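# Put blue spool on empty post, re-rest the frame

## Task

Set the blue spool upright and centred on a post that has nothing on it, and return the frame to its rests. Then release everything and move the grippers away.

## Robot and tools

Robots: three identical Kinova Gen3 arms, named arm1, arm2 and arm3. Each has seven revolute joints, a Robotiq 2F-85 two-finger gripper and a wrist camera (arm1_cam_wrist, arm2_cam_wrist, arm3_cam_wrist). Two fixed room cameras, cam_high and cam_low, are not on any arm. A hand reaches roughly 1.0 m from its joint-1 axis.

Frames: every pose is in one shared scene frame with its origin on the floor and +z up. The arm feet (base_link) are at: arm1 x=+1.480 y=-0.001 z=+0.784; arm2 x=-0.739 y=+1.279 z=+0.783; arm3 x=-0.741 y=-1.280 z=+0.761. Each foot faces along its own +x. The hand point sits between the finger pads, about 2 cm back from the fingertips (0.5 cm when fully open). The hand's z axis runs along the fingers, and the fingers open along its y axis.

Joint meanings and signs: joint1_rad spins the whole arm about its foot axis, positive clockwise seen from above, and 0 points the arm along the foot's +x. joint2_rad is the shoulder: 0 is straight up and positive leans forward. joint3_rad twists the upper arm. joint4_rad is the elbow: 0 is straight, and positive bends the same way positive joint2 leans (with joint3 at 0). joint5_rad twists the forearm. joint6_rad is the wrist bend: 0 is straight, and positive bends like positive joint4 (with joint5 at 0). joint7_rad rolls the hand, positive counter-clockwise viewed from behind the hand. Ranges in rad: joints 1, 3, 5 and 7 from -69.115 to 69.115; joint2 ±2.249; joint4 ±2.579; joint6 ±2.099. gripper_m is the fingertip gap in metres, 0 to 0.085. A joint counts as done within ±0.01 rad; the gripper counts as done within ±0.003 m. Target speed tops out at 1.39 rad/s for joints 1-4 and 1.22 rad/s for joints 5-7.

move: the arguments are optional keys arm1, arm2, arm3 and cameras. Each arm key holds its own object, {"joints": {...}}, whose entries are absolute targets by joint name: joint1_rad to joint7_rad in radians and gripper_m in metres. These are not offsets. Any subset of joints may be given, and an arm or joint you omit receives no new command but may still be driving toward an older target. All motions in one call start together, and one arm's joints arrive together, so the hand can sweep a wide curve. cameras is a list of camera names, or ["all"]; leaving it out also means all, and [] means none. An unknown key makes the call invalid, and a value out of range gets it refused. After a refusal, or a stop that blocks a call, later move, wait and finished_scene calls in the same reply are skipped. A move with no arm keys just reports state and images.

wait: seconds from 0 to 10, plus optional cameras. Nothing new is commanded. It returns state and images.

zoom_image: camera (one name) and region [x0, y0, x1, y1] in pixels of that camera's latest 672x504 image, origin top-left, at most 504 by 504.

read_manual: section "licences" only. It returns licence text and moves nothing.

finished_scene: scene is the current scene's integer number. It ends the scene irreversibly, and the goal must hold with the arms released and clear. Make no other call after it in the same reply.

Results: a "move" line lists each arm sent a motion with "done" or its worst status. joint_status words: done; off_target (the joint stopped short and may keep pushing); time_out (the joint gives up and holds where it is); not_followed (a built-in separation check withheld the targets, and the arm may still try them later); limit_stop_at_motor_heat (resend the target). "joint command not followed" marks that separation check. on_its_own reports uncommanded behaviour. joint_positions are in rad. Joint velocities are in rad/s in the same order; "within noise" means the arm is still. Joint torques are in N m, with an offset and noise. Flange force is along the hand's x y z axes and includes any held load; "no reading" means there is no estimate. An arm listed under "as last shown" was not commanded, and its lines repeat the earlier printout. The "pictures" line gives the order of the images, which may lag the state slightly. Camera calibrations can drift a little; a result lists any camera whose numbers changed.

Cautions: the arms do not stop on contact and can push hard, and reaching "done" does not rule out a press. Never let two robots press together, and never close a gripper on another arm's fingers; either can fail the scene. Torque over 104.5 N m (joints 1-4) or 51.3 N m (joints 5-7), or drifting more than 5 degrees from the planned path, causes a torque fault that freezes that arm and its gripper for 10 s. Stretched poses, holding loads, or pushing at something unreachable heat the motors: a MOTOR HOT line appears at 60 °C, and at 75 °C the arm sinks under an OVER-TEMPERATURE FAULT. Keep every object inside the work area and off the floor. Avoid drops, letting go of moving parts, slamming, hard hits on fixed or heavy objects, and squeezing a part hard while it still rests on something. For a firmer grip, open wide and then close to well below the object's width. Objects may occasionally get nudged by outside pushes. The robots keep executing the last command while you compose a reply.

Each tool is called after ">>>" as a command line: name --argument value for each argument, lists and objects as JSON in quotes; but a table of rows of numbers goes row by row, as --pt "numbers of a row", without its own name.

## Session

>>> move

>>> zoom_image --camera "cam_high" --region '[200, 160, 420, 380]'

>>> zoom_image --camera "cam_low" --region '[220, 240, 390, 370]'

Scene clock: 0.00 s.
Joint torques (N m): no reading
Motor temperatures (°C): arm1=[31 41 32 29 39 41 38] | arm2=[33 33 31 29 35 46 41] | arm3=[35 32 33 32 37 40 40]
Flange force (N): no reading
Joint velocities: within noise
arm1.joint_positions: joint1_rad=-0.468 joint2_rad=-0.309 joint3_rad=-0.030 joint4_rad=+1.598 joint5_rad=-0.062 joint6_rad=+2.061 joint7_rad=+1.030 gripper_m=+0.085
arm1.joint_status: not commanded
arm1.hand: x=+1.3844 y=-0.0495 z=+1.2533 quat_wxyz=(+0.030, -0.994, -0.014, -0.101) (m; scene frame)
arm2.joint_positions: joint1_rad=-0.509 joint2_rad=-0.310 joint3_rad=-0.054 joint4_rad=+1.512 joint5_rad=-0.069 joint6_rad=+2.040 joint7_rad=+1.580 gripper_m=+0.085
arm2.joint_status: not commanded
arm2.hand: x=-0.6293 y=+1.2064 z=+1.2731 quat_wxyz=(+0.039, -0.242, -0.969, -0.041) (m; scene frame)
arm3.joint_positions: joint1_rad=-0.291 joint2_rad=-0.473 joint3_rad=-0.123 joint4_rad=+1.499 joint5_rad=-0.068 joint6_rad=+2.068 joint7_rad=+1.111 gripper_m=+0.085
arm3.joint_status: not commanded
arm3.hand: x=-0.7407 y=-1.1889 z=+1.2722 quat_wxyz=(-0.011, +0.511, -0.859, -0.018) (m; scene frame)
pictures: arm1_cam_wrist, arm2_cam_wrist, arm3_cam_wrist, cam_high, cam_low
camera_calibration:
arm1_cam_wrist: T_world_to_cam=[[0.0237383, -0.997466, -0.0670681, 0.00405637], [-0.976806, -0.00886153, -0.213941, 1.67238], [0.212805, 0.0705911, -0.974541, 1.07746], [0, 0, 0, 1]] pos_world=[1.4042, -0.0571929, 1.40809]
arm2_cam_wrist: T_world_to_cam=[[0.431509, 0.898089, 0.0850616, -0.9227], [0.900851, -0.42401, -0.093183, 1.24921], [-0.0476196, 0.116837, -0.992009, 1.23991], [0, 0, 0, 1]] pos_world=[-0.668153, 1.21348, 1.4249]
arm3_cam_wrist: T_world_to_cam=[[-0.876981, 0.478166, 0.047548, -0.146964], [0.480249, 0.875528, 0.0530305, 1.38247], [-0.0162722, 0.0693416, -0.99746, 1.49098], [0, 0, 0, 1]] pos_world=[-0.768551, -1.2435, 1.42087]

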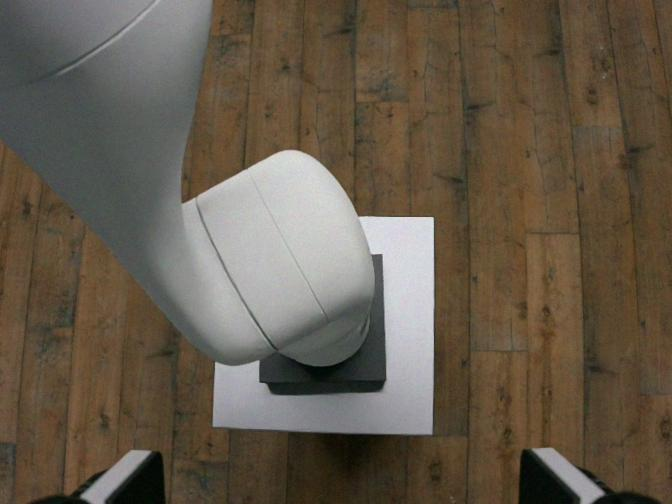

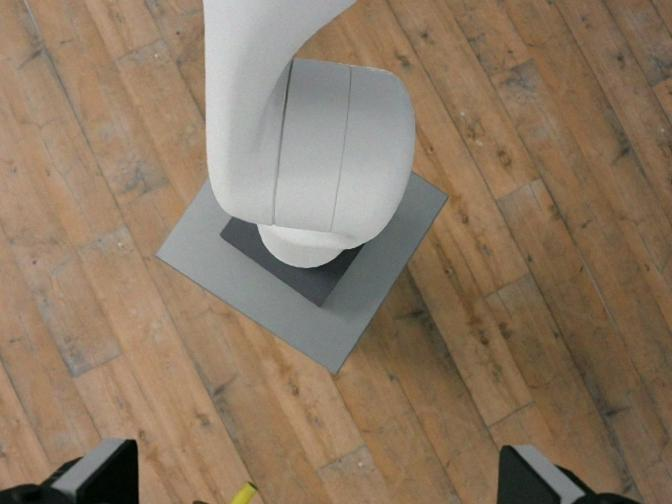

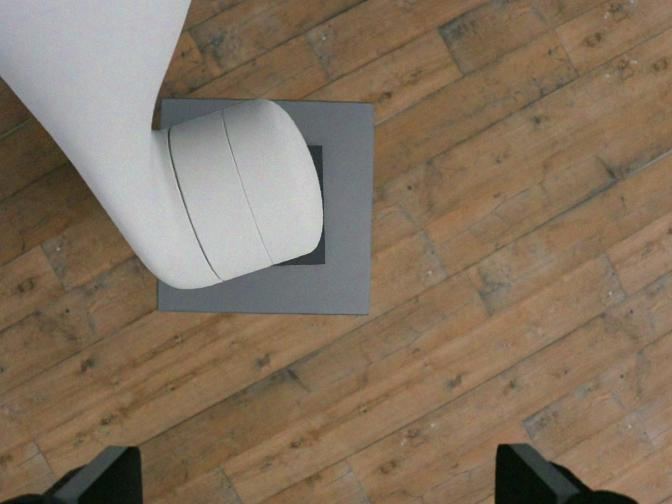

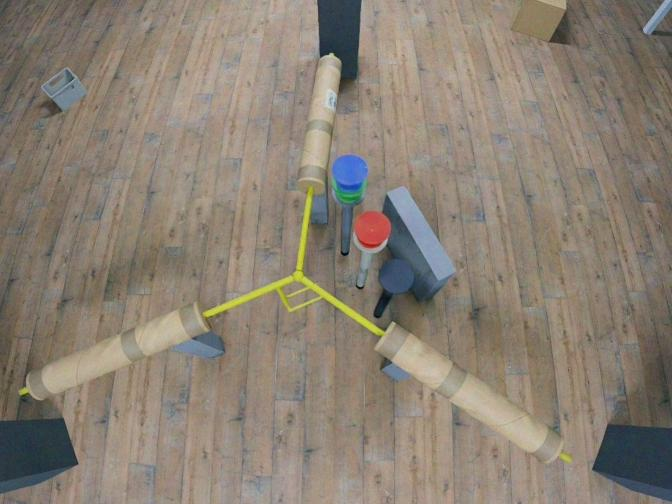

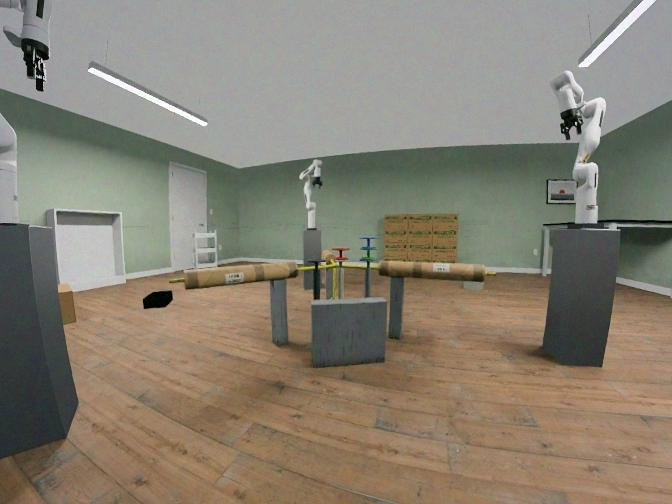

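Scaled by 2.291 from the camera's 672x504 image, which has a finer 960x720 frame.

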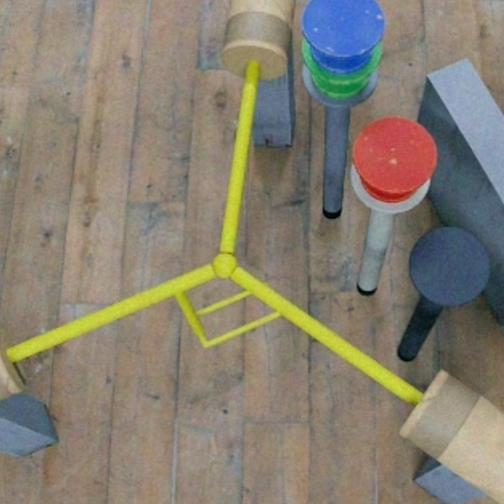

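Scaled by 2.965 from the camera's 672x504 image, which has a finer 960x720 frame.

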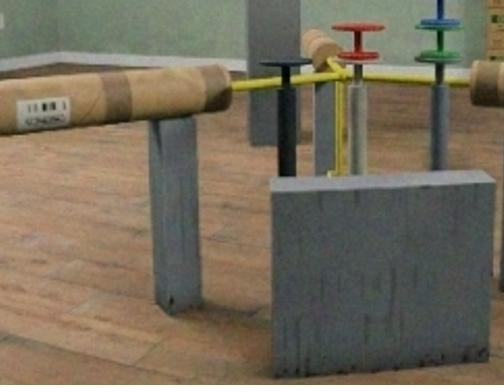

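>>> zoom_image --camera "cam_high" --region '[300, 30, 370, 100]'

>>> zoom_image --camera "cam_high" --region '[0, 360, 70, 430]'

>>> zoom_image --camera "cam_high" --region '[530, 420, 600, 490]'

>>> zoom_image --camera "cam_high" --region '[260, 240, 340, 320]'

>>> zoom_image --camera "cam_high" --region '[315, 145, 435, 325]'

Scaled by 7.200 from the camera's 672x504 image, which has a finer 960x720 frame.

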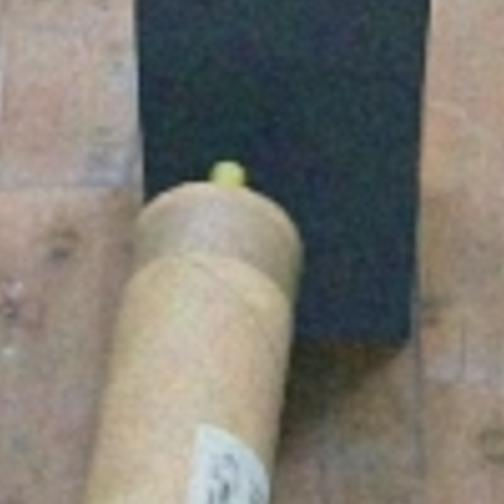

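Scaled by 7.200 from the camera's 672x504 image, which has a finer 960x720 frame.

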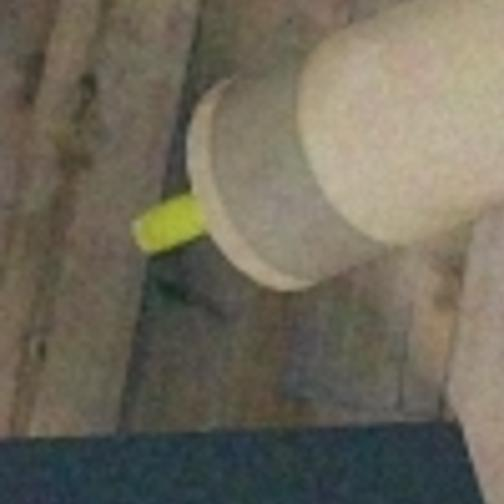

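Scaled by 7.200 from the camera's 672x504 image, which has a finer 960x720 frame.

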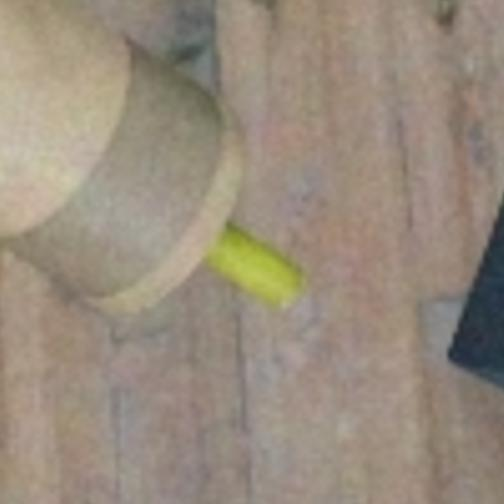

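Scaled by 6.300 from the camera's 672x504 image, which has a finer 960x720 frame.

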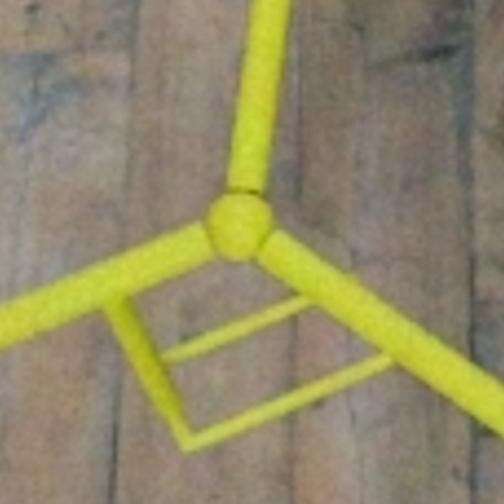

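Scaled by 2.800 from the camera's 672x504 image, which has a finer 960x720 frame.

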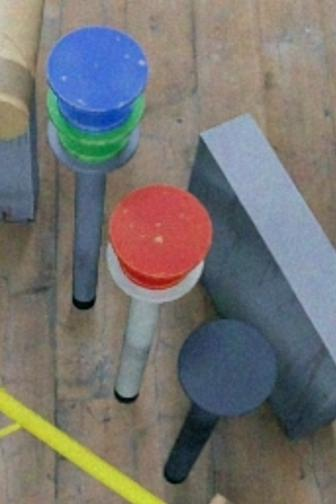

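>>> zoom_image --camera "cam_low" --region '[300, 230, 390, 300]'

>>> zoom_image --camera "cam_low" --region '[340, 225, 390, 275]'

>>> zoom_image --camera "cam_high" --region '[325, 145, 375, 215]'

>>> zoom_image --camera "cam_high" --region '[365, 245, 425, 325]'

Scaled by 5.600 from the camera's 672x504 image, which has a finer 960x720 frame.

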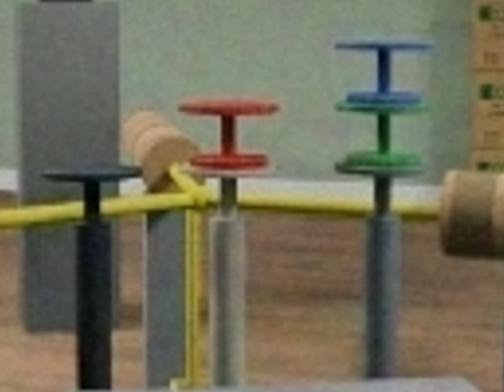

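Scaled by 10.080 from the camera's 672x504 image, which has a finer 960x720 frame.

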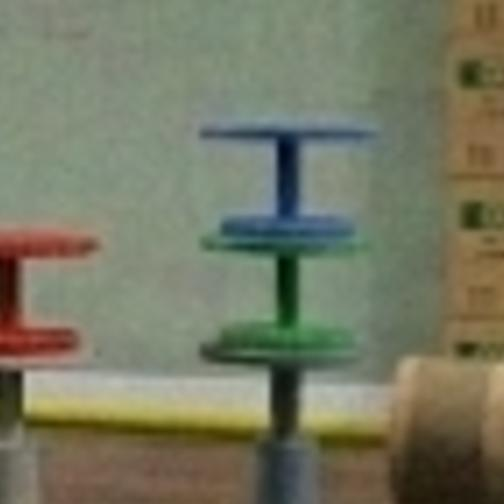

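Scaled by 7.200 from the camera's 672x504 image, which has a finer 960x720 frame.

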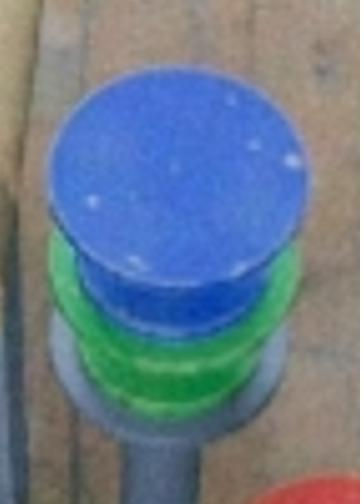

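Scaled by 6.300 from the camera's 672x504 image, which has a finer 960x720 frame.

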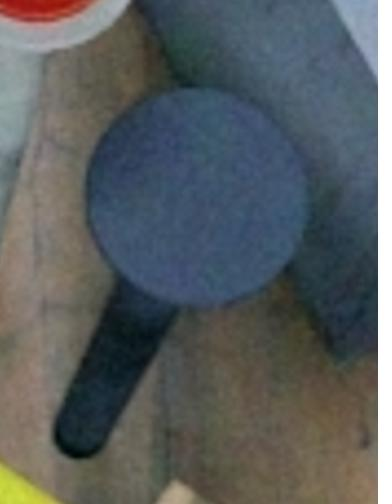

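>>> move --arm1 '{"joints":{"joint1_rad":0.0896,"joint2_rad":1.0243,"joint3_rad":0,"joint4_rad":1.6150,"joint5_rad":0,"joint6_rad":0.5023,"joint7_rad":1.5334,"gripper_m":0.07}}' --arm2 '{"joints":{"joint1_rad":-0.4041,"joint2_rad":0.9154,"joint3_rad":0,"joint4_rad":2.1243,"joint5_rad":0,"joint6_rad":0.1019,"joint7_rad":1.1300,"gripper_m":0.07}}' --arm3 '{"joints":{"joint1_rad":-0.2806,"joint2_rad":1.0843,"joint3_rad":0,"joint4_rad":1.3126,"joint5_rad":0,"joint6_rad":0.7446,"joint7_rad":1.1645,"gripper_m":0.07}}'

Scene clock: 79.60 s.
Joint torques (N m): arm1=[-0.05 -21.7 -0.03 -3.56 0.28 0.2 -0.08] | arm2=[-0.89 -15.09 0.84 -0.13 -0.45 -0.26 -0.09] | arm3=[1.08 -23.74 0.56 -5.37 -0.2 -0.02 0.06]
Motor temperatures (°C): arm1=[31 40 32 30 39 41 38] | arm2=[33 32 31 29 35 46 41] | arm3=[35 32 33 32 37 40 40]
Flange force (N): arm1=[-2.2 0.5 0.9] | arm2=[-4.2 -1.2 -5.4] | arm3=[-2.0 2.2 -0.3]
move: arm1 done; arm2 done; arm3 done
Joint velocities: within noise
arm1.joint_positions: joint1_rad=+0.090 joint2_rad=+1.024 joint3_rad=+0.000 joint4_rad=+1.615 joint5_rad=+0.000 joint6_rad=+0.502 joint7_rad=+1.533 gripper_m=+0.070
arm1.joint_status: all done
arm1.hand: x=+0.9706 y=+0.0440 z=+0.7009 quat_wxyz=(-0.003, -0.999, +0.039, +0.000) (m; scene frame)
arm2.joint_positions: joint1_rad=-0.404 joint2_rad=+0.915 joint3_rad=+0.000 joint4_rad=+2.124 joint5_rad=+0.000 joint6_rad=+0.102 joint7_rad=+1.130 gripper_m=+0.070
arm2.joint_status: all done
arm2.hand: x=-0.4701 y=+1.0300 z=+0.7008 quat_wxyz=(-0.002, -0.533, -0.846, -0.006) (m; scene frame)
arm3.joint_positions: joint1_rad=-0.281 joint2_rad=+1.084 joint3_rad=+0.000 joint4_rad=+1.313 joint5_rad=+0.000 joint6_rad=+0.745 joint7_rad=+1.164 gripper_m=+0.070
arm3.joint_status: all done
arm3.hand: x=-0.6036 y=-0.7112 z=+0.7002 quat_wxyz=(+0.000, +0.467, -0.885, +0.000) (m; scene frame)
pictures: arm1_cam_wrist, arm2_cam_wrist, arm3_cam_wrist, cam_high, cam_low
camera_calibration:
arm1_cam_wrist: T_world_to_cam=[[-0.0893726, -0.995997, -0.0018222, 0.134149], [-0.995916, 0.0893886, -0.0126826, 1.02401], [0.0127947, 0.000681284, -0.999918, 0.83554], [0, 0, 0, 1]] pos_world=[1.02113, 0.0415082, 0.848703]
arm2_cam_wrist: T_world_to_cam=[[0.880137, 0.473654, 0.0317839, -0.0988599], [0.473989, -0.880524, -0.003525, 1.18452], [0.0263168, 0.0181677, -0.999489, 0.84195], [0, 0, 0, 1]] pos_world=[-0.496596, 1.07453, 0.848837]
arm3_cam_wrist: T_world_to_cam=[[-0.823662, 0.566457, 0.0265931, -0.118305], [0.566922, 0.823636, 0.0149777, 0.970675], [-0.0134188, 0.0274127, -0.999534, 0.862833], [0, 0, 0, 1]] pos_world=[-0.636162, -0.75612, 0.851038]

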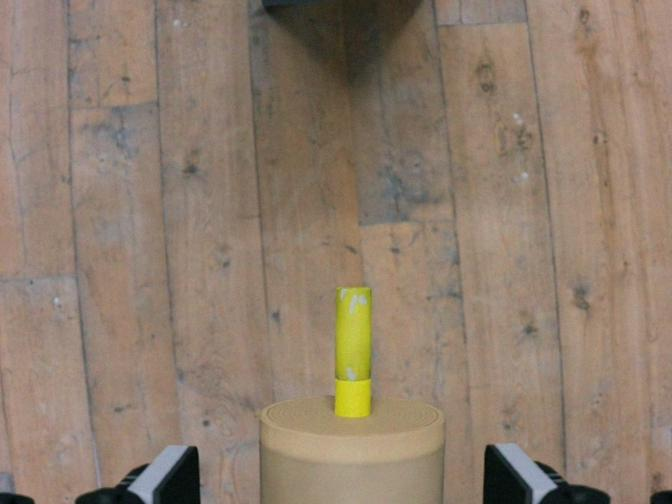

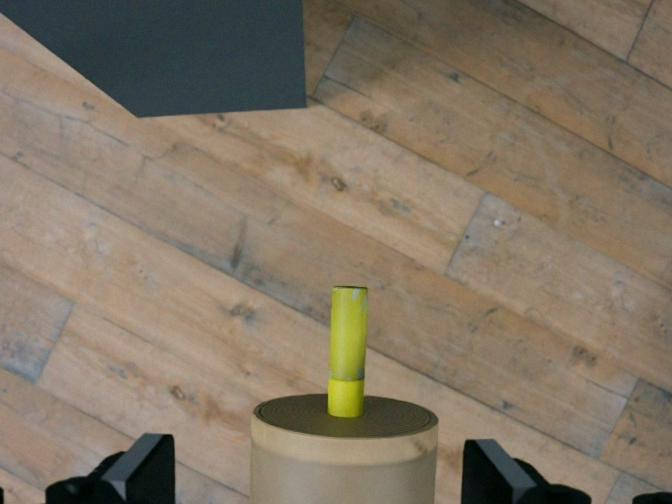

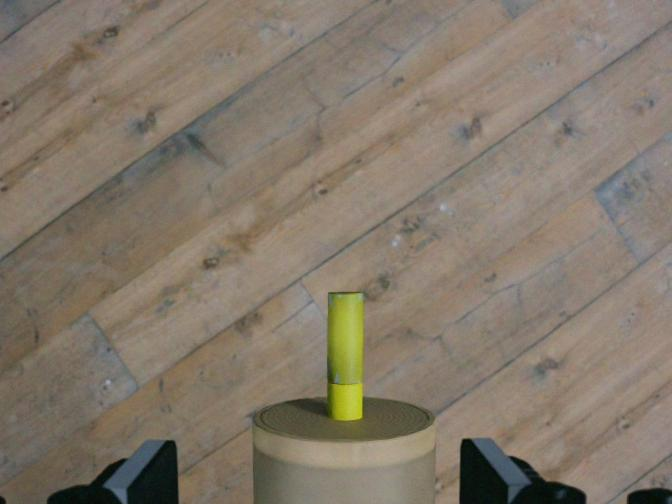

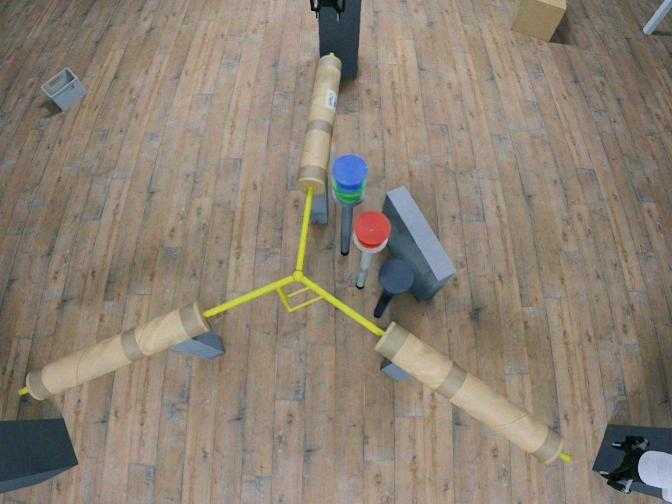

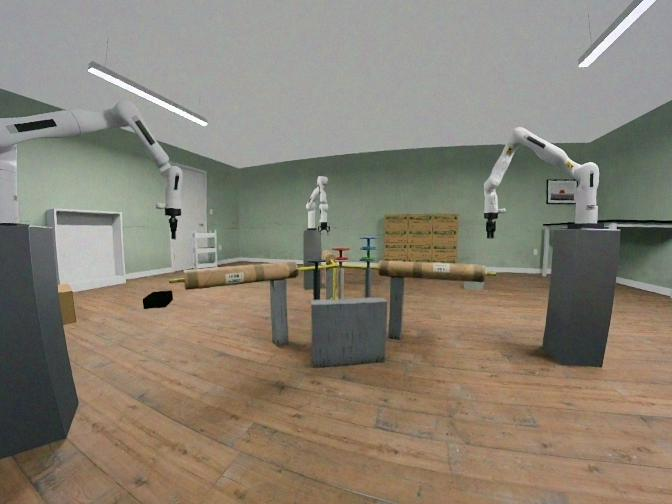

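>>> move --arm1 '{"joints":{"joint1_rad":0.0771,"joint2_rad":1.3979,"joint4_rad":1.4328,"joint6_rad":0.3110,"joint7_rad":1.5082}}' --arm2 '{"joints":{"joint1_rad":-0.4429,"joint2_rad":1.3664,"joint4_rad":1.9076,"joint6_rad":-0.1324,"joint7_rad":1.0785}}' --arm3 '{"joints":{"joint1_rad":-0.2964,"joint2_rad":1.4440,"joint4_rad":1.0875,"joint6_rad":0.6101,"joint7_rad":1.1360}}'

Scene clock: 116.43 s.
Joint torques (N m): arm1=[-0.09 -22.63 0.03 -2.02 0.26 0.19 -0.08] | arm2=[-0.9 -16.83 0.85 2.02 -0.44 -0.23 -0.11] | arm3=[1.12 -24.9 0.48 -4.54 -0.17 -0.02 0.05]
Motor temperatures (°C): arm1=[31 40 32 29 39 41 38] | arm2=[33 32 31 29 35 46 41] | arm3=[35 32 33 32 37 40 40]
Flange force (N): arm1=[-1.9 0.6 1.4] | arm2=[-5.1 -0.2 -3.3] | arm3=[-1.7 2.2 0.4]
move: arm1 done; arm2 done; arm3 done
Joint velocities: within noise
arm1.joint_positions: joint1_rad=+0.077 joint2_rad=+1.398 joint3_rad=+0.000 joint4_rad=+1.433 joint5_rad=+0.000 joint6_rad=+0.311 joint7_rad=+1.508 gripper_m=+0.070
arm1.joint_status: all done
arm1.hand: x=+0.9701 y=+0.0368 z=+0.5308 quat_wxyz=(-0.003, -0.999, +0.045, +0.000) (m; scene frame)
arm2.joint_positions: joint1_rad=-0.443 joint2_rad=+1.366 joint3_rad=+0.000 joint4_rad=+1.908 joint5_rad=+0.000 joint6_rad=-0.132 joint7_rad=+1.079 gripper_m=+0.070
arm2.joint_status: all done
arm2.hand: x=-0.4551 y=+1.0391 z=+0.5311 quat_wxyz=(-0.002, -0.538, -0.843, -0.006) (m; scene frame)
arm3.joint_positions: joint1_rad=-0.296 joint2_rad=+1.444 joint3_rad=+0.000 joint4_rad=+1.087 joint5_rad=+0.000 joint6_rad=+0.610 joint7_rad=+1.136 gripper_m=+0.070
arm3.joint_status: all done
arm3.hand: x=-0.6103 y=-0.6968 z=+0.5301 quat_wxyz=(+0.000, +0.461, -0.887, +0.000) (m; scene frame)
pictures: arm1_cam_wrist, arm2_cam_wrist, arm3_cam_wrist, cam_high, cam_low
camera_calibration:
arm1_cam_wrist: T_world_to_cam=[[-0.10216, -0.994766, -0.0018801, 0.13893], [-0.994682, 0.102176, -0.0129199, 1.02044], [0.0130443, 0.000550207, -0.999915, 0.665313], [0, 0, 0, 1]] pos_world=[1.02053, 0.0335721, 0.678702]
arm2_cam_wrist: T_world_to_cam=[[0.886042, 0.462514, 0.0317901, -0.0966928], [0.462848, -0.88643, -0.00366392, 1.18597], [0.0264851, 0.0179604, -0.999488, 0.672062], [0, 0, 0, 1]] pos_world=[-0.481048, 1.08393, 0.679137]
arm3_cam_wrist: T_world_to_cam=[[-0.816349, 0.576944, 0.0266337, -0.115718], [0.57741, 0.816318, 0.0149335, 0.966517], [-0.0131258, 0.0275695, -0.999534, 0.692713], [0, 0, 0, 1]] pos_world=[-0.64345, -0.741321, 0.681038]

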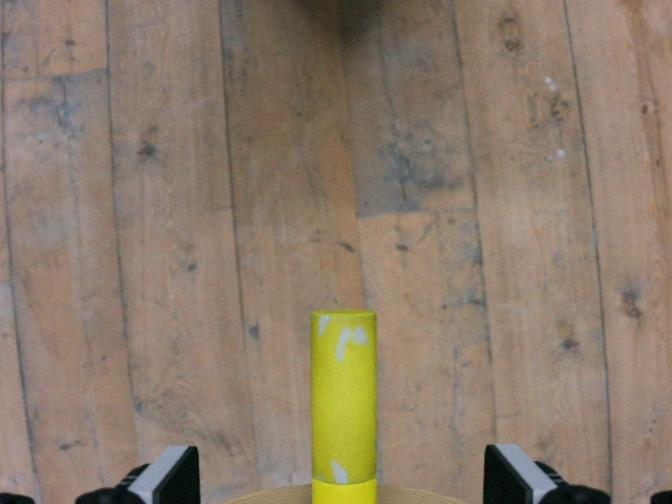

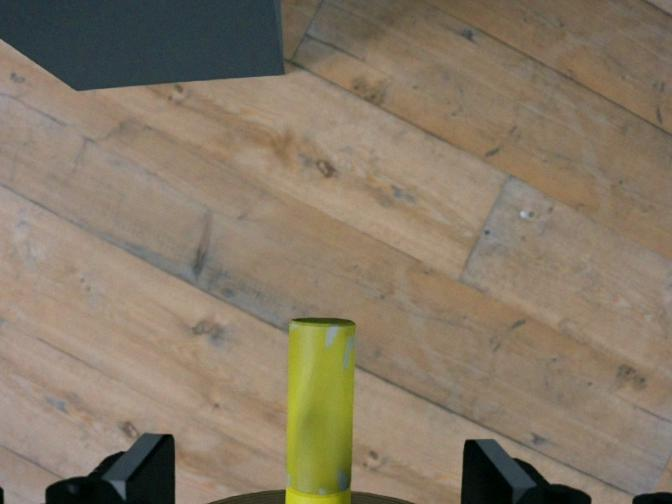

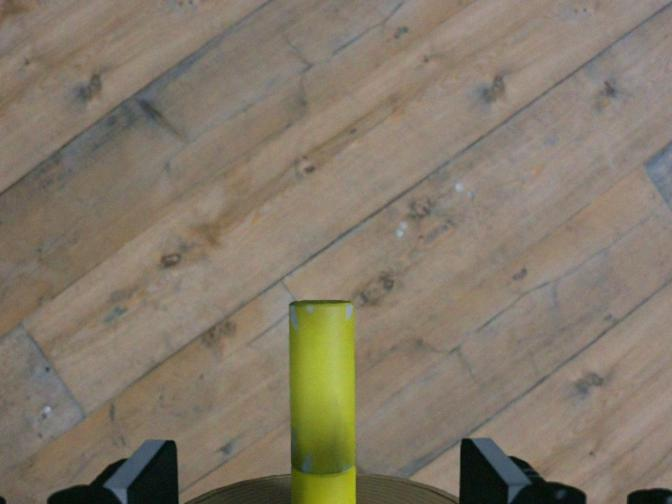

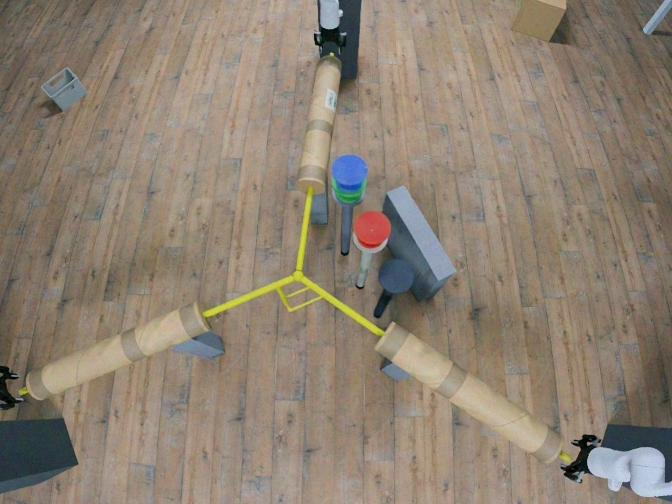

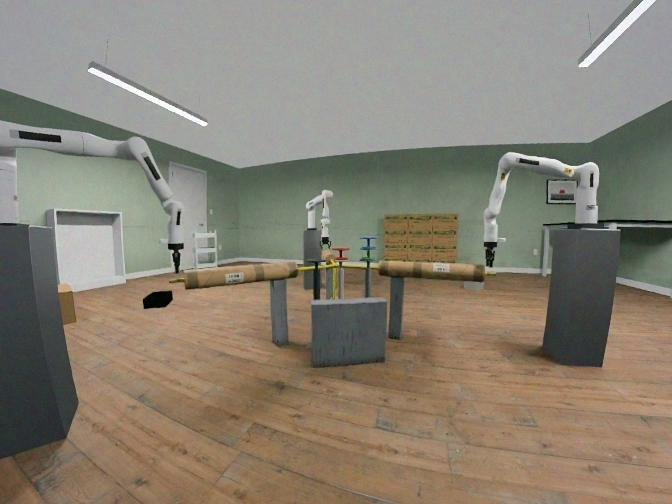

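>>> move --arm1 '{"joints":{"joint1_rad":0.0774,"joint2_rad":1.5029,"joint4_rad":1.3454,"joint6_rad":0.2933,"joint7_rad":1.5085}}' --arm2 '{"joints":{"joint1_rad":-0.4411,"joint2_rad":1.4784,"joint4_rad":1.8183,"joint6_rad":-0.1551,"joint7_rad":1.0803}}' --arm3 '{"joints":{"joint1_rad":-0.2964,"joint2_rad":1.5471,"joint4_rad":0.9969,"joint6_rad":0.5975,"joint7_rad":1.136}}'

Scene clock: 148.43 s.
Joint torques (N m): arm1=[-0.1 -22.69 0.03 -1.87 0.27 0.23 -0.1] | arm2=[-0.85 -16.95 0.81 2.25 -0.49 -0.23 -0.09] | arm3=[1.18 -24.99 0.54 -4.39 -0.22 -0.05 0.09]
Motor temperatures (°C): arm1=[31 41 32 29 39 41 38] | arm2=[33 33 31 29 35 46 41] | arm3=[35 33 33 32 37 40 40]
Flange force (N): arm1=[-1.7 0.6 1.6] | arm2=[-5.1 -0.1 -2.8] | arm3=[-2.3 2.5 0.8]
move: arm1 done; arm2 done; arm3 done
Joint velocities: within noise
arm1.joint_positions: joint1_rad=+0.077 joint2_rad=+1.503 joint3_rad=+0.000 joint4_rad=+1.345 joint5_rad=+0.000 joint6_rad=+0.293 joint7_rad=+1.508 gripper_m=+0.070
arm1.joint_status: all done
arm1.hand: x=+0.9700 y=+0.0367 z=+0.4854 quat_wxyz=(-0.003, -0.999, +0.045, +0.000) (m; scene frame)
arm2.joint_positions: joint1_rad=-0.441 joint2_rad=+1.478 joint3_rad=+0.000 joint4_rad=+1.818 joint5_rad=+0.000 joint6_rad=-0.155 joint7_rad=+1.080 gripper_m=+0.070
arm2.joint_status: all done
arm2.hand: x=-0.4552 y=+1.0390 z=+0.4855 quat_wxyz=(-0.002, -0.538, -0.843, -0.006) (m; scene frame)
arm3.joint_positions: joint1_rad=-0.296 joint2_rad=+1.547 joint3_rad=+0.000 joint4_rad=+0.997 joint5_rad=+0.000 joint6_rad=+0.598 joint7_rad=+1.136 gripper_m=+0.070
arm3.joint_status: all done
arm3.hand: x=-0.6102 y=-0.6968 z=+0.4846 quat_wxyz=(+0.000, +0.461, -0.887, +0.000) (m; scene frame)
pictures: arm1_cam_wrist, arm2_cam_wrist, arm3_cam_wrist, cam_high, cam_low
camera_calibration:
arm1_cam_wrist: T_world_to_cam=[[-0.102161, -0.994766, -0.00185967, 0.138723], [-0.994685, 0.102176, -0.0127209, 1.01964], [0.0128444, 0.0005502, -0.999917, 0.620025], [0, 0, 0, 1]] pos_world=[1.02043, 0.0334721, 0.633203]
arm2_cam_wrist: T_world_to_cam=[[0.886042, 0.462514, 0.0317901, -0.0951083], [0.462848, -0.88643, -0.00366392, 1.18576], [0.0264851, 0.0179604, -0.999488, 0.626489], [0, 0, 0, 1]] pos_world=[-0.481148, 1.08383, 0.633537]
arm3_cam_wrist: T_world_to_cam=[[-0.816396, 0.576878, 0.0266337, -0.114504], [0.577343, 0.816365, 0.0149352, 0.96713], [-0.013127, 0.0275698, -0.999534, 0.647235], [0, 0, 0, 1]] pos_world=[-0.64335, -0.741321, 0.635538]

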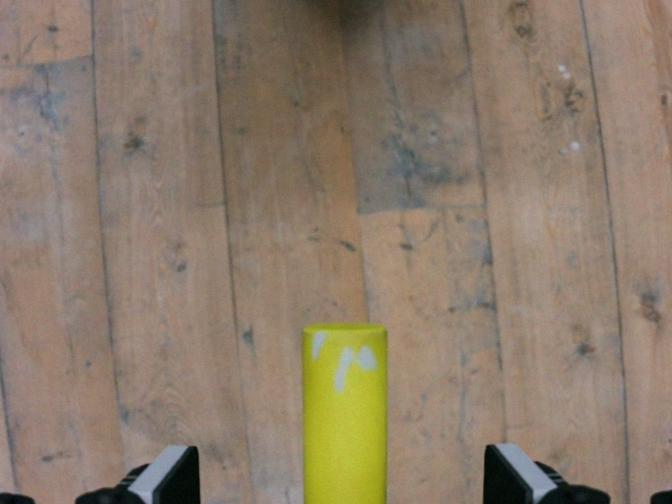

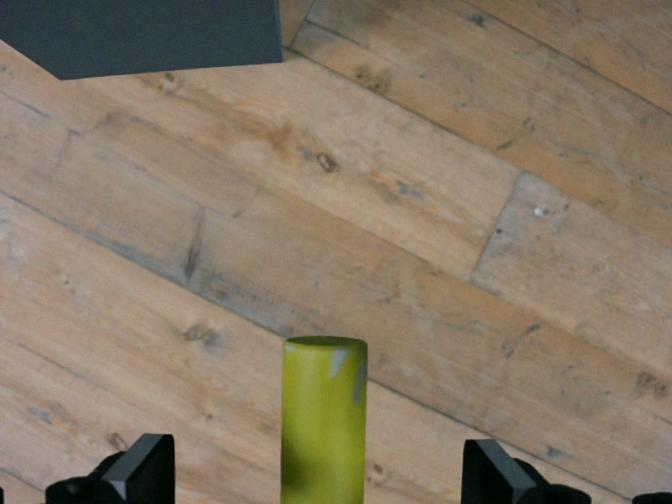

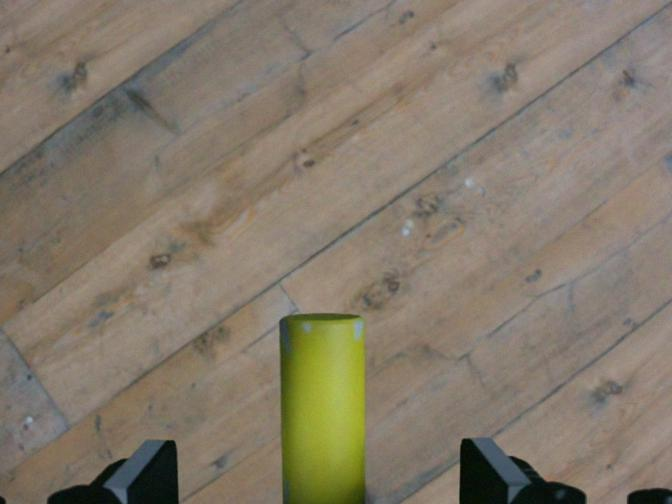

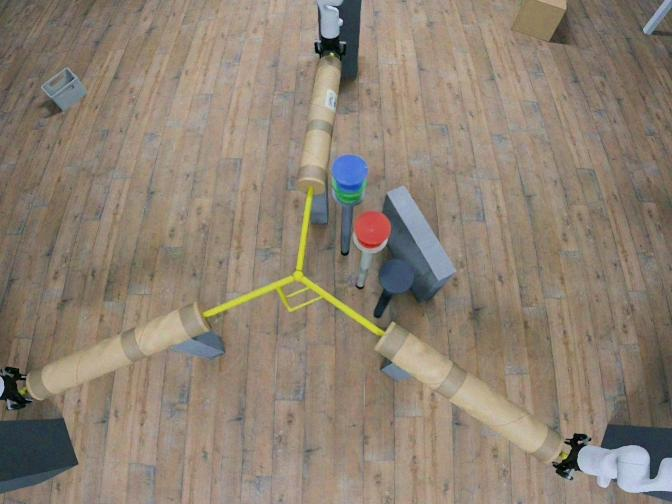

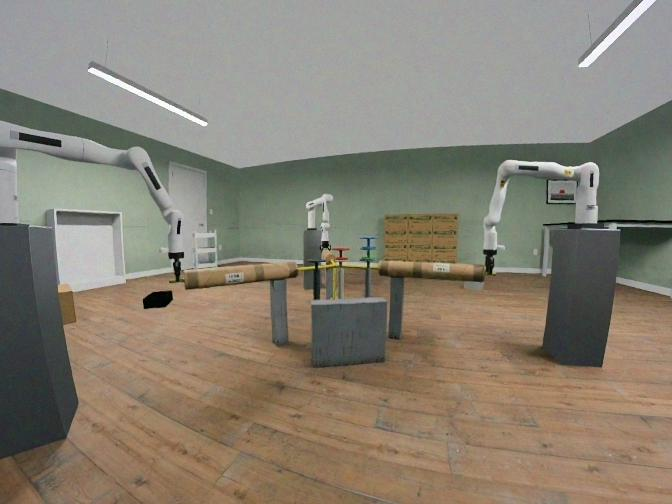

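>>> zoom_image --camera "cam_low" --region '[150, 240, 220, 300]'

>>> zoom_image --camera "cam_low" --region '[460, 235, 520, 290]'

Scaled by 7.200 from the camera's 672x504 image, which has a finer 960x720 frame.

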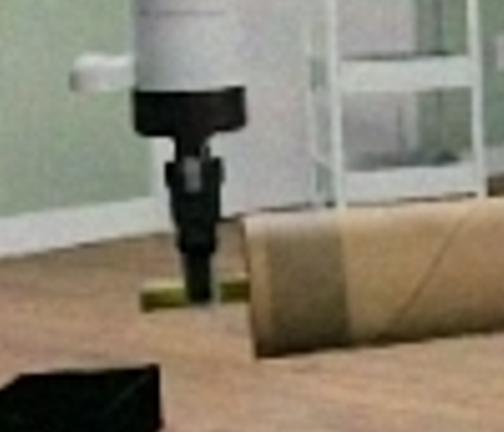

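Scaled by 8.400 from the camera's 672x504 image, which has a finer 960x720 frame.

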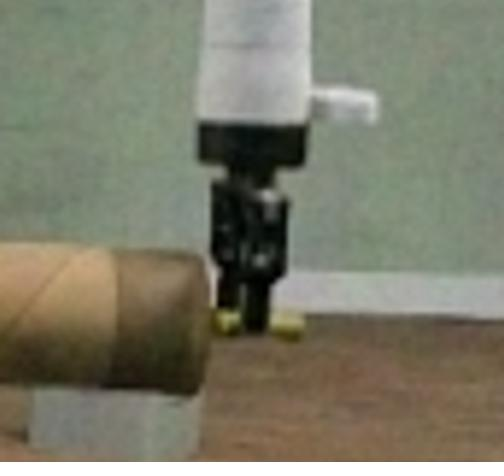

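>>> move --arm1 '{"joints":{"gripper_m":0.014}}' --arm2 '{"joints":{"gripper_m":0.014}}' --arm3 '{"joints":{"gripper_m":0.014}}' --cameras '["arm1_cam_wrist","arm2_cam_wrist","arm3_cam_wrist"]'

Scene clock: 155.20 s.
Joint torques (N m): arm1=[0.16 -19.75 0.37 -3.82 0.37 -1.47 -0.06] | arm2=[-0.42 -13.13 1.61 0.77 -0.5 -0.71 -0.06] | arm3=[1.49 -22.28 0.69 -5.51 -0.25 -1.51 -0.1]
Motor temperatures (°C): arm1=[31 41 32 29 39 41 38] | arm2=[33 33 31 29 35 46 41] | arm3=[35 33 33 32 37 40 40]
Flange force (N): arm1=[2.5 1.1 -9.8] | arm2=[-3.3 0.5 -15.4] | arm3=[2.3 0.9 -8.2]
move: arm1 off_target; arm2 off_target; arm3 off_target
Joint velocities: within noise
arm1.joint_positions: joint1_rad=+0.077 joint2_rad=+1.503 joint3_rad=+0.000 joint4_rad=+1.345 joint5_rad=+0.000 joint6_rad=+0.293 joint7_rad=+1.508 gripper_m=+0.018
arm1.joint_status: gripper_m off_target (ended at +0.018, target +0.014)
arm1.hand: x=+0.9700 y=+0.0367 z=+0.4854 quat_wxyz=(-0.003, -0.999, +0.045, +0.000) (m; scene frame)
arm2.joint_positions: joint1_rad=-0.441 joint2_rad=+1.478 joint3_rad=+0.000 joint4_rad=+1.818 joint5_rad=+0.000 joint6_rad=-0.155 joint7_rad=+1.080 gripper_m=+0.018
arm2.joint_status: gripper_m off_target (ended at +0.018, target +0.014)
arm2.hand: x=-0.4552 y=+1.0390 z=+0.4855 quat_wxyz=(-0.002, -0.538, -0.843, -0.006) (m; scene frame)
arm3.joint_positions: joint1_rad=-0.296 joint2_rad=+1.547 joint3_rad=+0.000 joint4_rad=+0.997 joint5_rad=+0.000 joint6_rad=+0.598 joint7_rad=+1.136 gripper_m=+0.018
arm3.joint_status: gripper_m off_target (ended at +0.018, target +0.014)
arm3.hand: x=-0.6103 y=-0.6968 z=+0.4847 quat_wxyz=(+0.000, +0.461, -0.887, +0.000) (m; scene frame)
pictures: arm1_cam_wrist, arm2_cam_wrist, arm3_cam_wrist
camera_calibration:
arm1_cam_wrist: T_world_to_cam=[[-0.102162, -0.994766, -0.00176019, 0.138661], [-0.994685, 0.102176, -0.0127311, 1.01965], [0.0128444, 0.000450197, -0.999917, 0.620029], [0, 0, 0, 1]] pos_world=[1.02043, 0.0334721, 0.633203]
arm2_cam_wrist: T_world_to_cam=[[0.886042, 0.462514, 0.0317937, -0.0951105], [0.462848, -0.88643, -0.00366346, 1.18576], [0.0264885, 0.0179616, -0.999488, 0.62649], [0, 0, 0, 1]] pos_world=[-0.481148, 1.08383, 0.633537]
arm3_cam_wrist: T_world_to_cam=[[-0.816396, 0.576875, 0.0266914, -0.114625], [0.577343, 0.816364, 0.0150169, 0.967135], [-0.013127, 0.0276698, -0.999531, 0.647306], [0, 0, 0, 1]] pos_world=[-0.64345, -0.741321, 0.635539]

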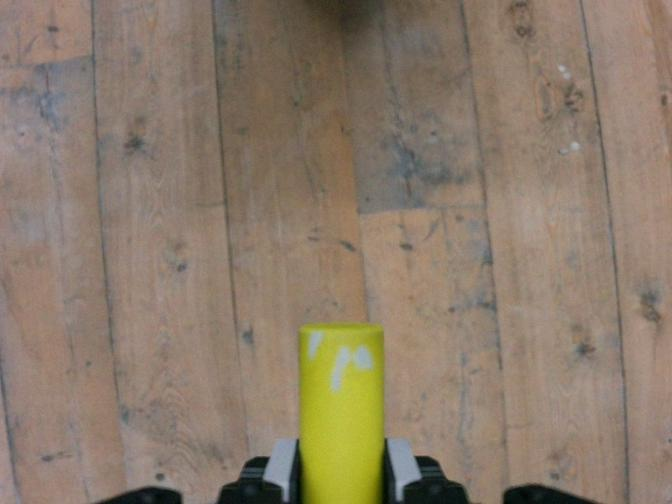

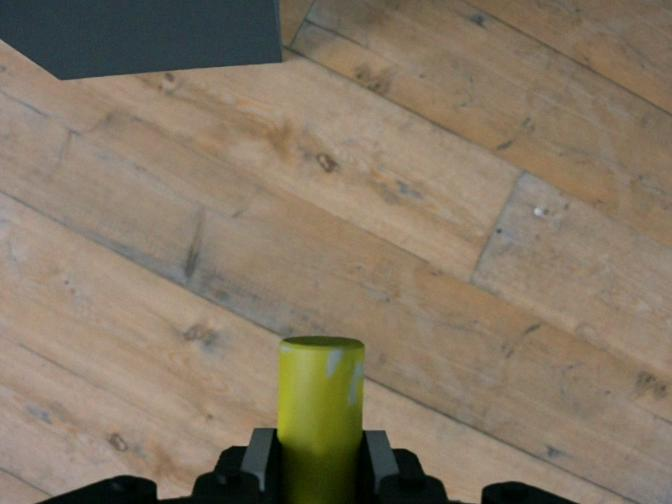

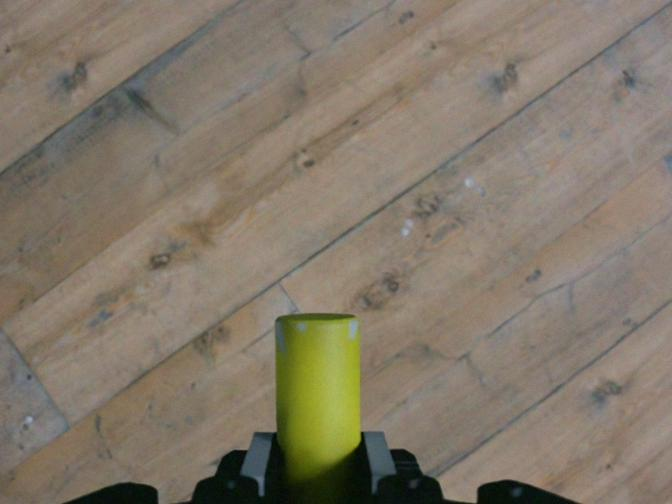

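>>> move --arm1 '{"joints":{"joint1_rad":0.0769,"joint2_rad":1.3868,"joint4_rad":1.4406,"joint6_rad":0.3142,"joint7_rad":1.508}}' --arm2 '{"joints":{"joint1_rad":-0.4429,"joint2_rad":1.3544,"joint4_rad":1.9168,"joint6_rad":-0.1296,"joint7_rad":1.0785}}' --arm3 '{"joints":{"joint1_rad":-0.2964,"joint2_rad":1.4337,"joint4_rad":1.0943,"joint6_rad":0.6135,"joint7_rad":1.136}}' --cameras '["cam_high","cam_low"]'

>>> move --arm1 '{"joints":{"joint1_rad":0.0765,"joint2_rad":1.2736,"joint4_rad":1.5161,"joint6_rad":0.3519,"joint7_rad":1.5076}}' --arm2 '{"joints":{"joint1_rad":-0.4447,"joint2_rad":1.2264,"joint4_rad":1.9965,"joint6_rad":-0.0813,"joint7_rad":1.0767}}' --arm3 '{"joints":{"joint1_rad":-0.2964,"joint2_rad":1.3269,"joint4_rad":1.1689,"joint6_rad":0.6458,"joint7_rad":1.136}}' --cameras '["cam_high","cam_low"]'

Scene clock: 198.10 s.
Joint torques (N m): arm1=[-0.1 -25 0.12 -2.68 0.27 0.09 -0.08] | arm2=[-0.78 -18.83 1.18 1.86 -0.48 -0.44 -0.14] | arm3=[1.41 -27.99 0.77 -5.63 -0.3 -0.21 -0.15]
Motor temperatures (°C): arm1=[31 41 32 29 39 41 38] | arm2=[33 33 30 29 35 46 41] | arm3=[35 34 33 32 37 40 40]
Flange force (N): arm1=[-1.5 0.6 5.7] | arm2=[-4.6 -0.2 1.3] | arm3=[-1.7 2.3 5.2]
move: arm1 done; arm2 done; arm3 done
Joint velocities: within noise
arm1.joint_positions: joint1_rad=+0.077 joint2_rad=+1.387 joint3_rad=+0.000 joint4_rad=+1.441 joint5_rad=+0.000 joint6_rad=+0.314 joint7_rad=+1.508 gripper_m=+0.018
arm1.joint_status: all done
arm1.hand: x=+0.9699 y=+0.0367 z=+0.5358 quat_wxyz=(-0.003, -0.999, +0.045, +0.000) (m; scene frame)
arm2.joint_positions: joint1_rad=-0.443 joint2_rad=+1.354 joint3_rad=+0.000 joint4_rad=+1.917 joint5_rad=+0.000 joint6_rad=-0.130 joint7_rad=+1.079 gripper_m=+0.018
arm2.joint_status: all done
arm2.hand: x=-0.4553 y=+1.0392 z=+0.5359 quat_wxyz=(-0.001, -0.538, -0.843, -0.006) (m; scene frame)
arm3.joint_positions: joint1_rad=-0.296 joint2_rad=+1.434 joint3_rad=+0.000 joint4_rad=+1.094 joint5_rad=+0.000 joint6_rad=+0.613 joint7_rad=+1.136 gripper_m=+0.018
arm3.joint_status: all done
arm3.hand: x=-0.6102 y=-0.6965 z=+0.5351 quat_wxyz=(+0.000, +0.461, -0.887, +0.000) (m; scene frame)
pictures: cam_high, cam_low

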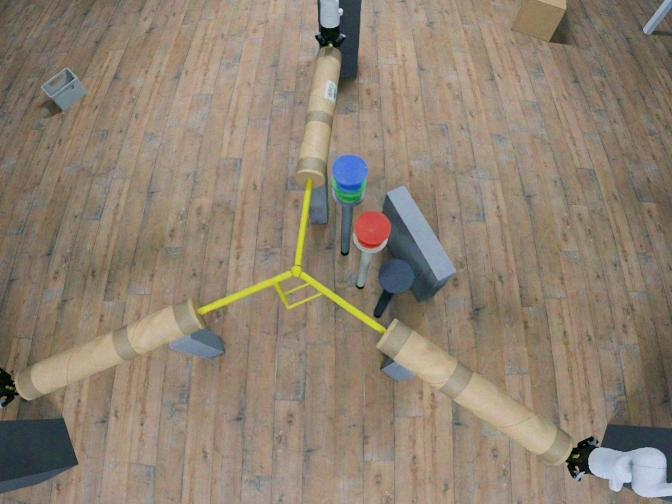

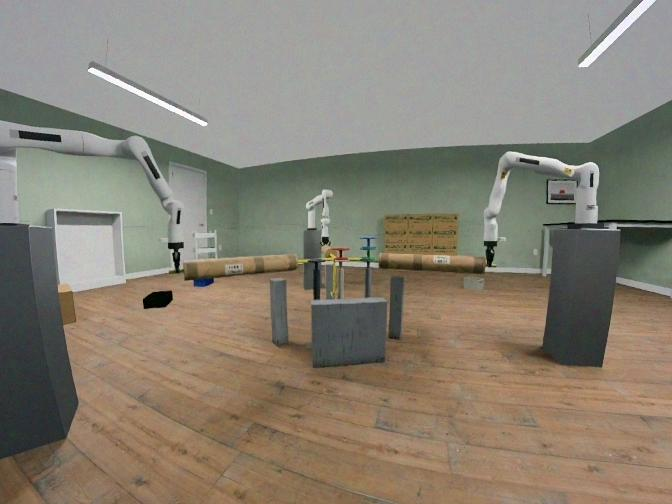

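Scene clock: 199.17 s.
Joint torques (N m): arm1=[0.77 -24.64 1.11 -2.83 0.47 0.2 -0.06] | arm2=[-1.12 -18.93 0.7 0.72 -0.39 -0.7 -0.09] | arm3=[0.66 -26.89 -0.04 -4.81 -0.55 0.46 -0.16]
Motor temperatures (°C): arm1=[31 41 32 29 39 41 38] | arm2=[33 33 30 29 35 46 41] | arm3=[35 34 33 32 37 40 40]
Flange force (N): arm1=[-1.8 2.3 5.6] | arm2=[-3.8 -1.5 0.6] | arm3=[-3.6 1.8 4.9]
move: arm1 done; arm2 done; arm3 done
Joint velocities: within noise
arm1.joint_positions: joint1_rad=+0.076 joint2_rad=+1.274 joint3_rad=+0.000 joint4_rad=+1.516 joint5_rad=+0.000 joint6_rad=+0.352 joint7_rad=+1.508 gripper_m=+0.018
arm1.joint_status: all done
arm1.hand: x=+0.9701 y=+0.0367 z=+0.5859 quat_wxyz=(-0.003, -0.999, +0.045, +0.000) (m; scene frame)
arm2.joint_positions: joint1_rad=-0.445 joint2_rad=+1.226 joint3_rad=+0.000 joint4_rad=+1.996 joint5_rad=+0.000 joint6_rad=-0.081 joint7_rad=+1.077 gripper_m=+0.018
arm2.joint_status: all done
arm2.hand: x=-0.4552 y=+1.0391 z=+0.5860 quat_wxyz=(-0.002, -0.538, -0.843, -0.006) (m; scene frame)
arm3.joint_positions: joint1_rad=-0.296 joint2_rad=+1.327 joint3_rad=+0.000 joint4_rad=+1.169 joint5_rad=+0.000 joint6_rad=+0.646 joint7_rad=+1.136 gripper_m=+0.018
arm3.joint_status: all done
arm3.hand: x=-0.6103 y=-0.6968 z=+0.5851 quat_wxyz=(+0.000, +0.461, -0.887, +0.000) (m; scene frame)
pictures: cam_high, cam_low

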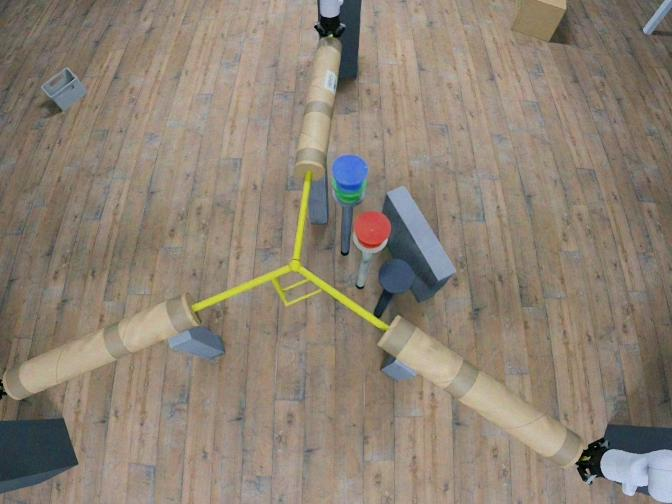

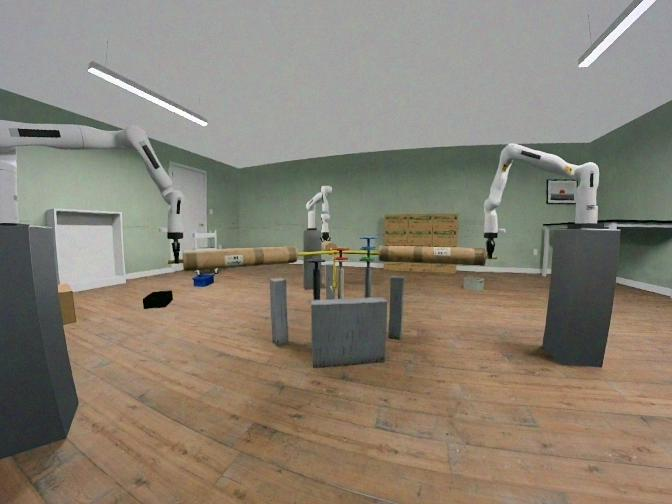

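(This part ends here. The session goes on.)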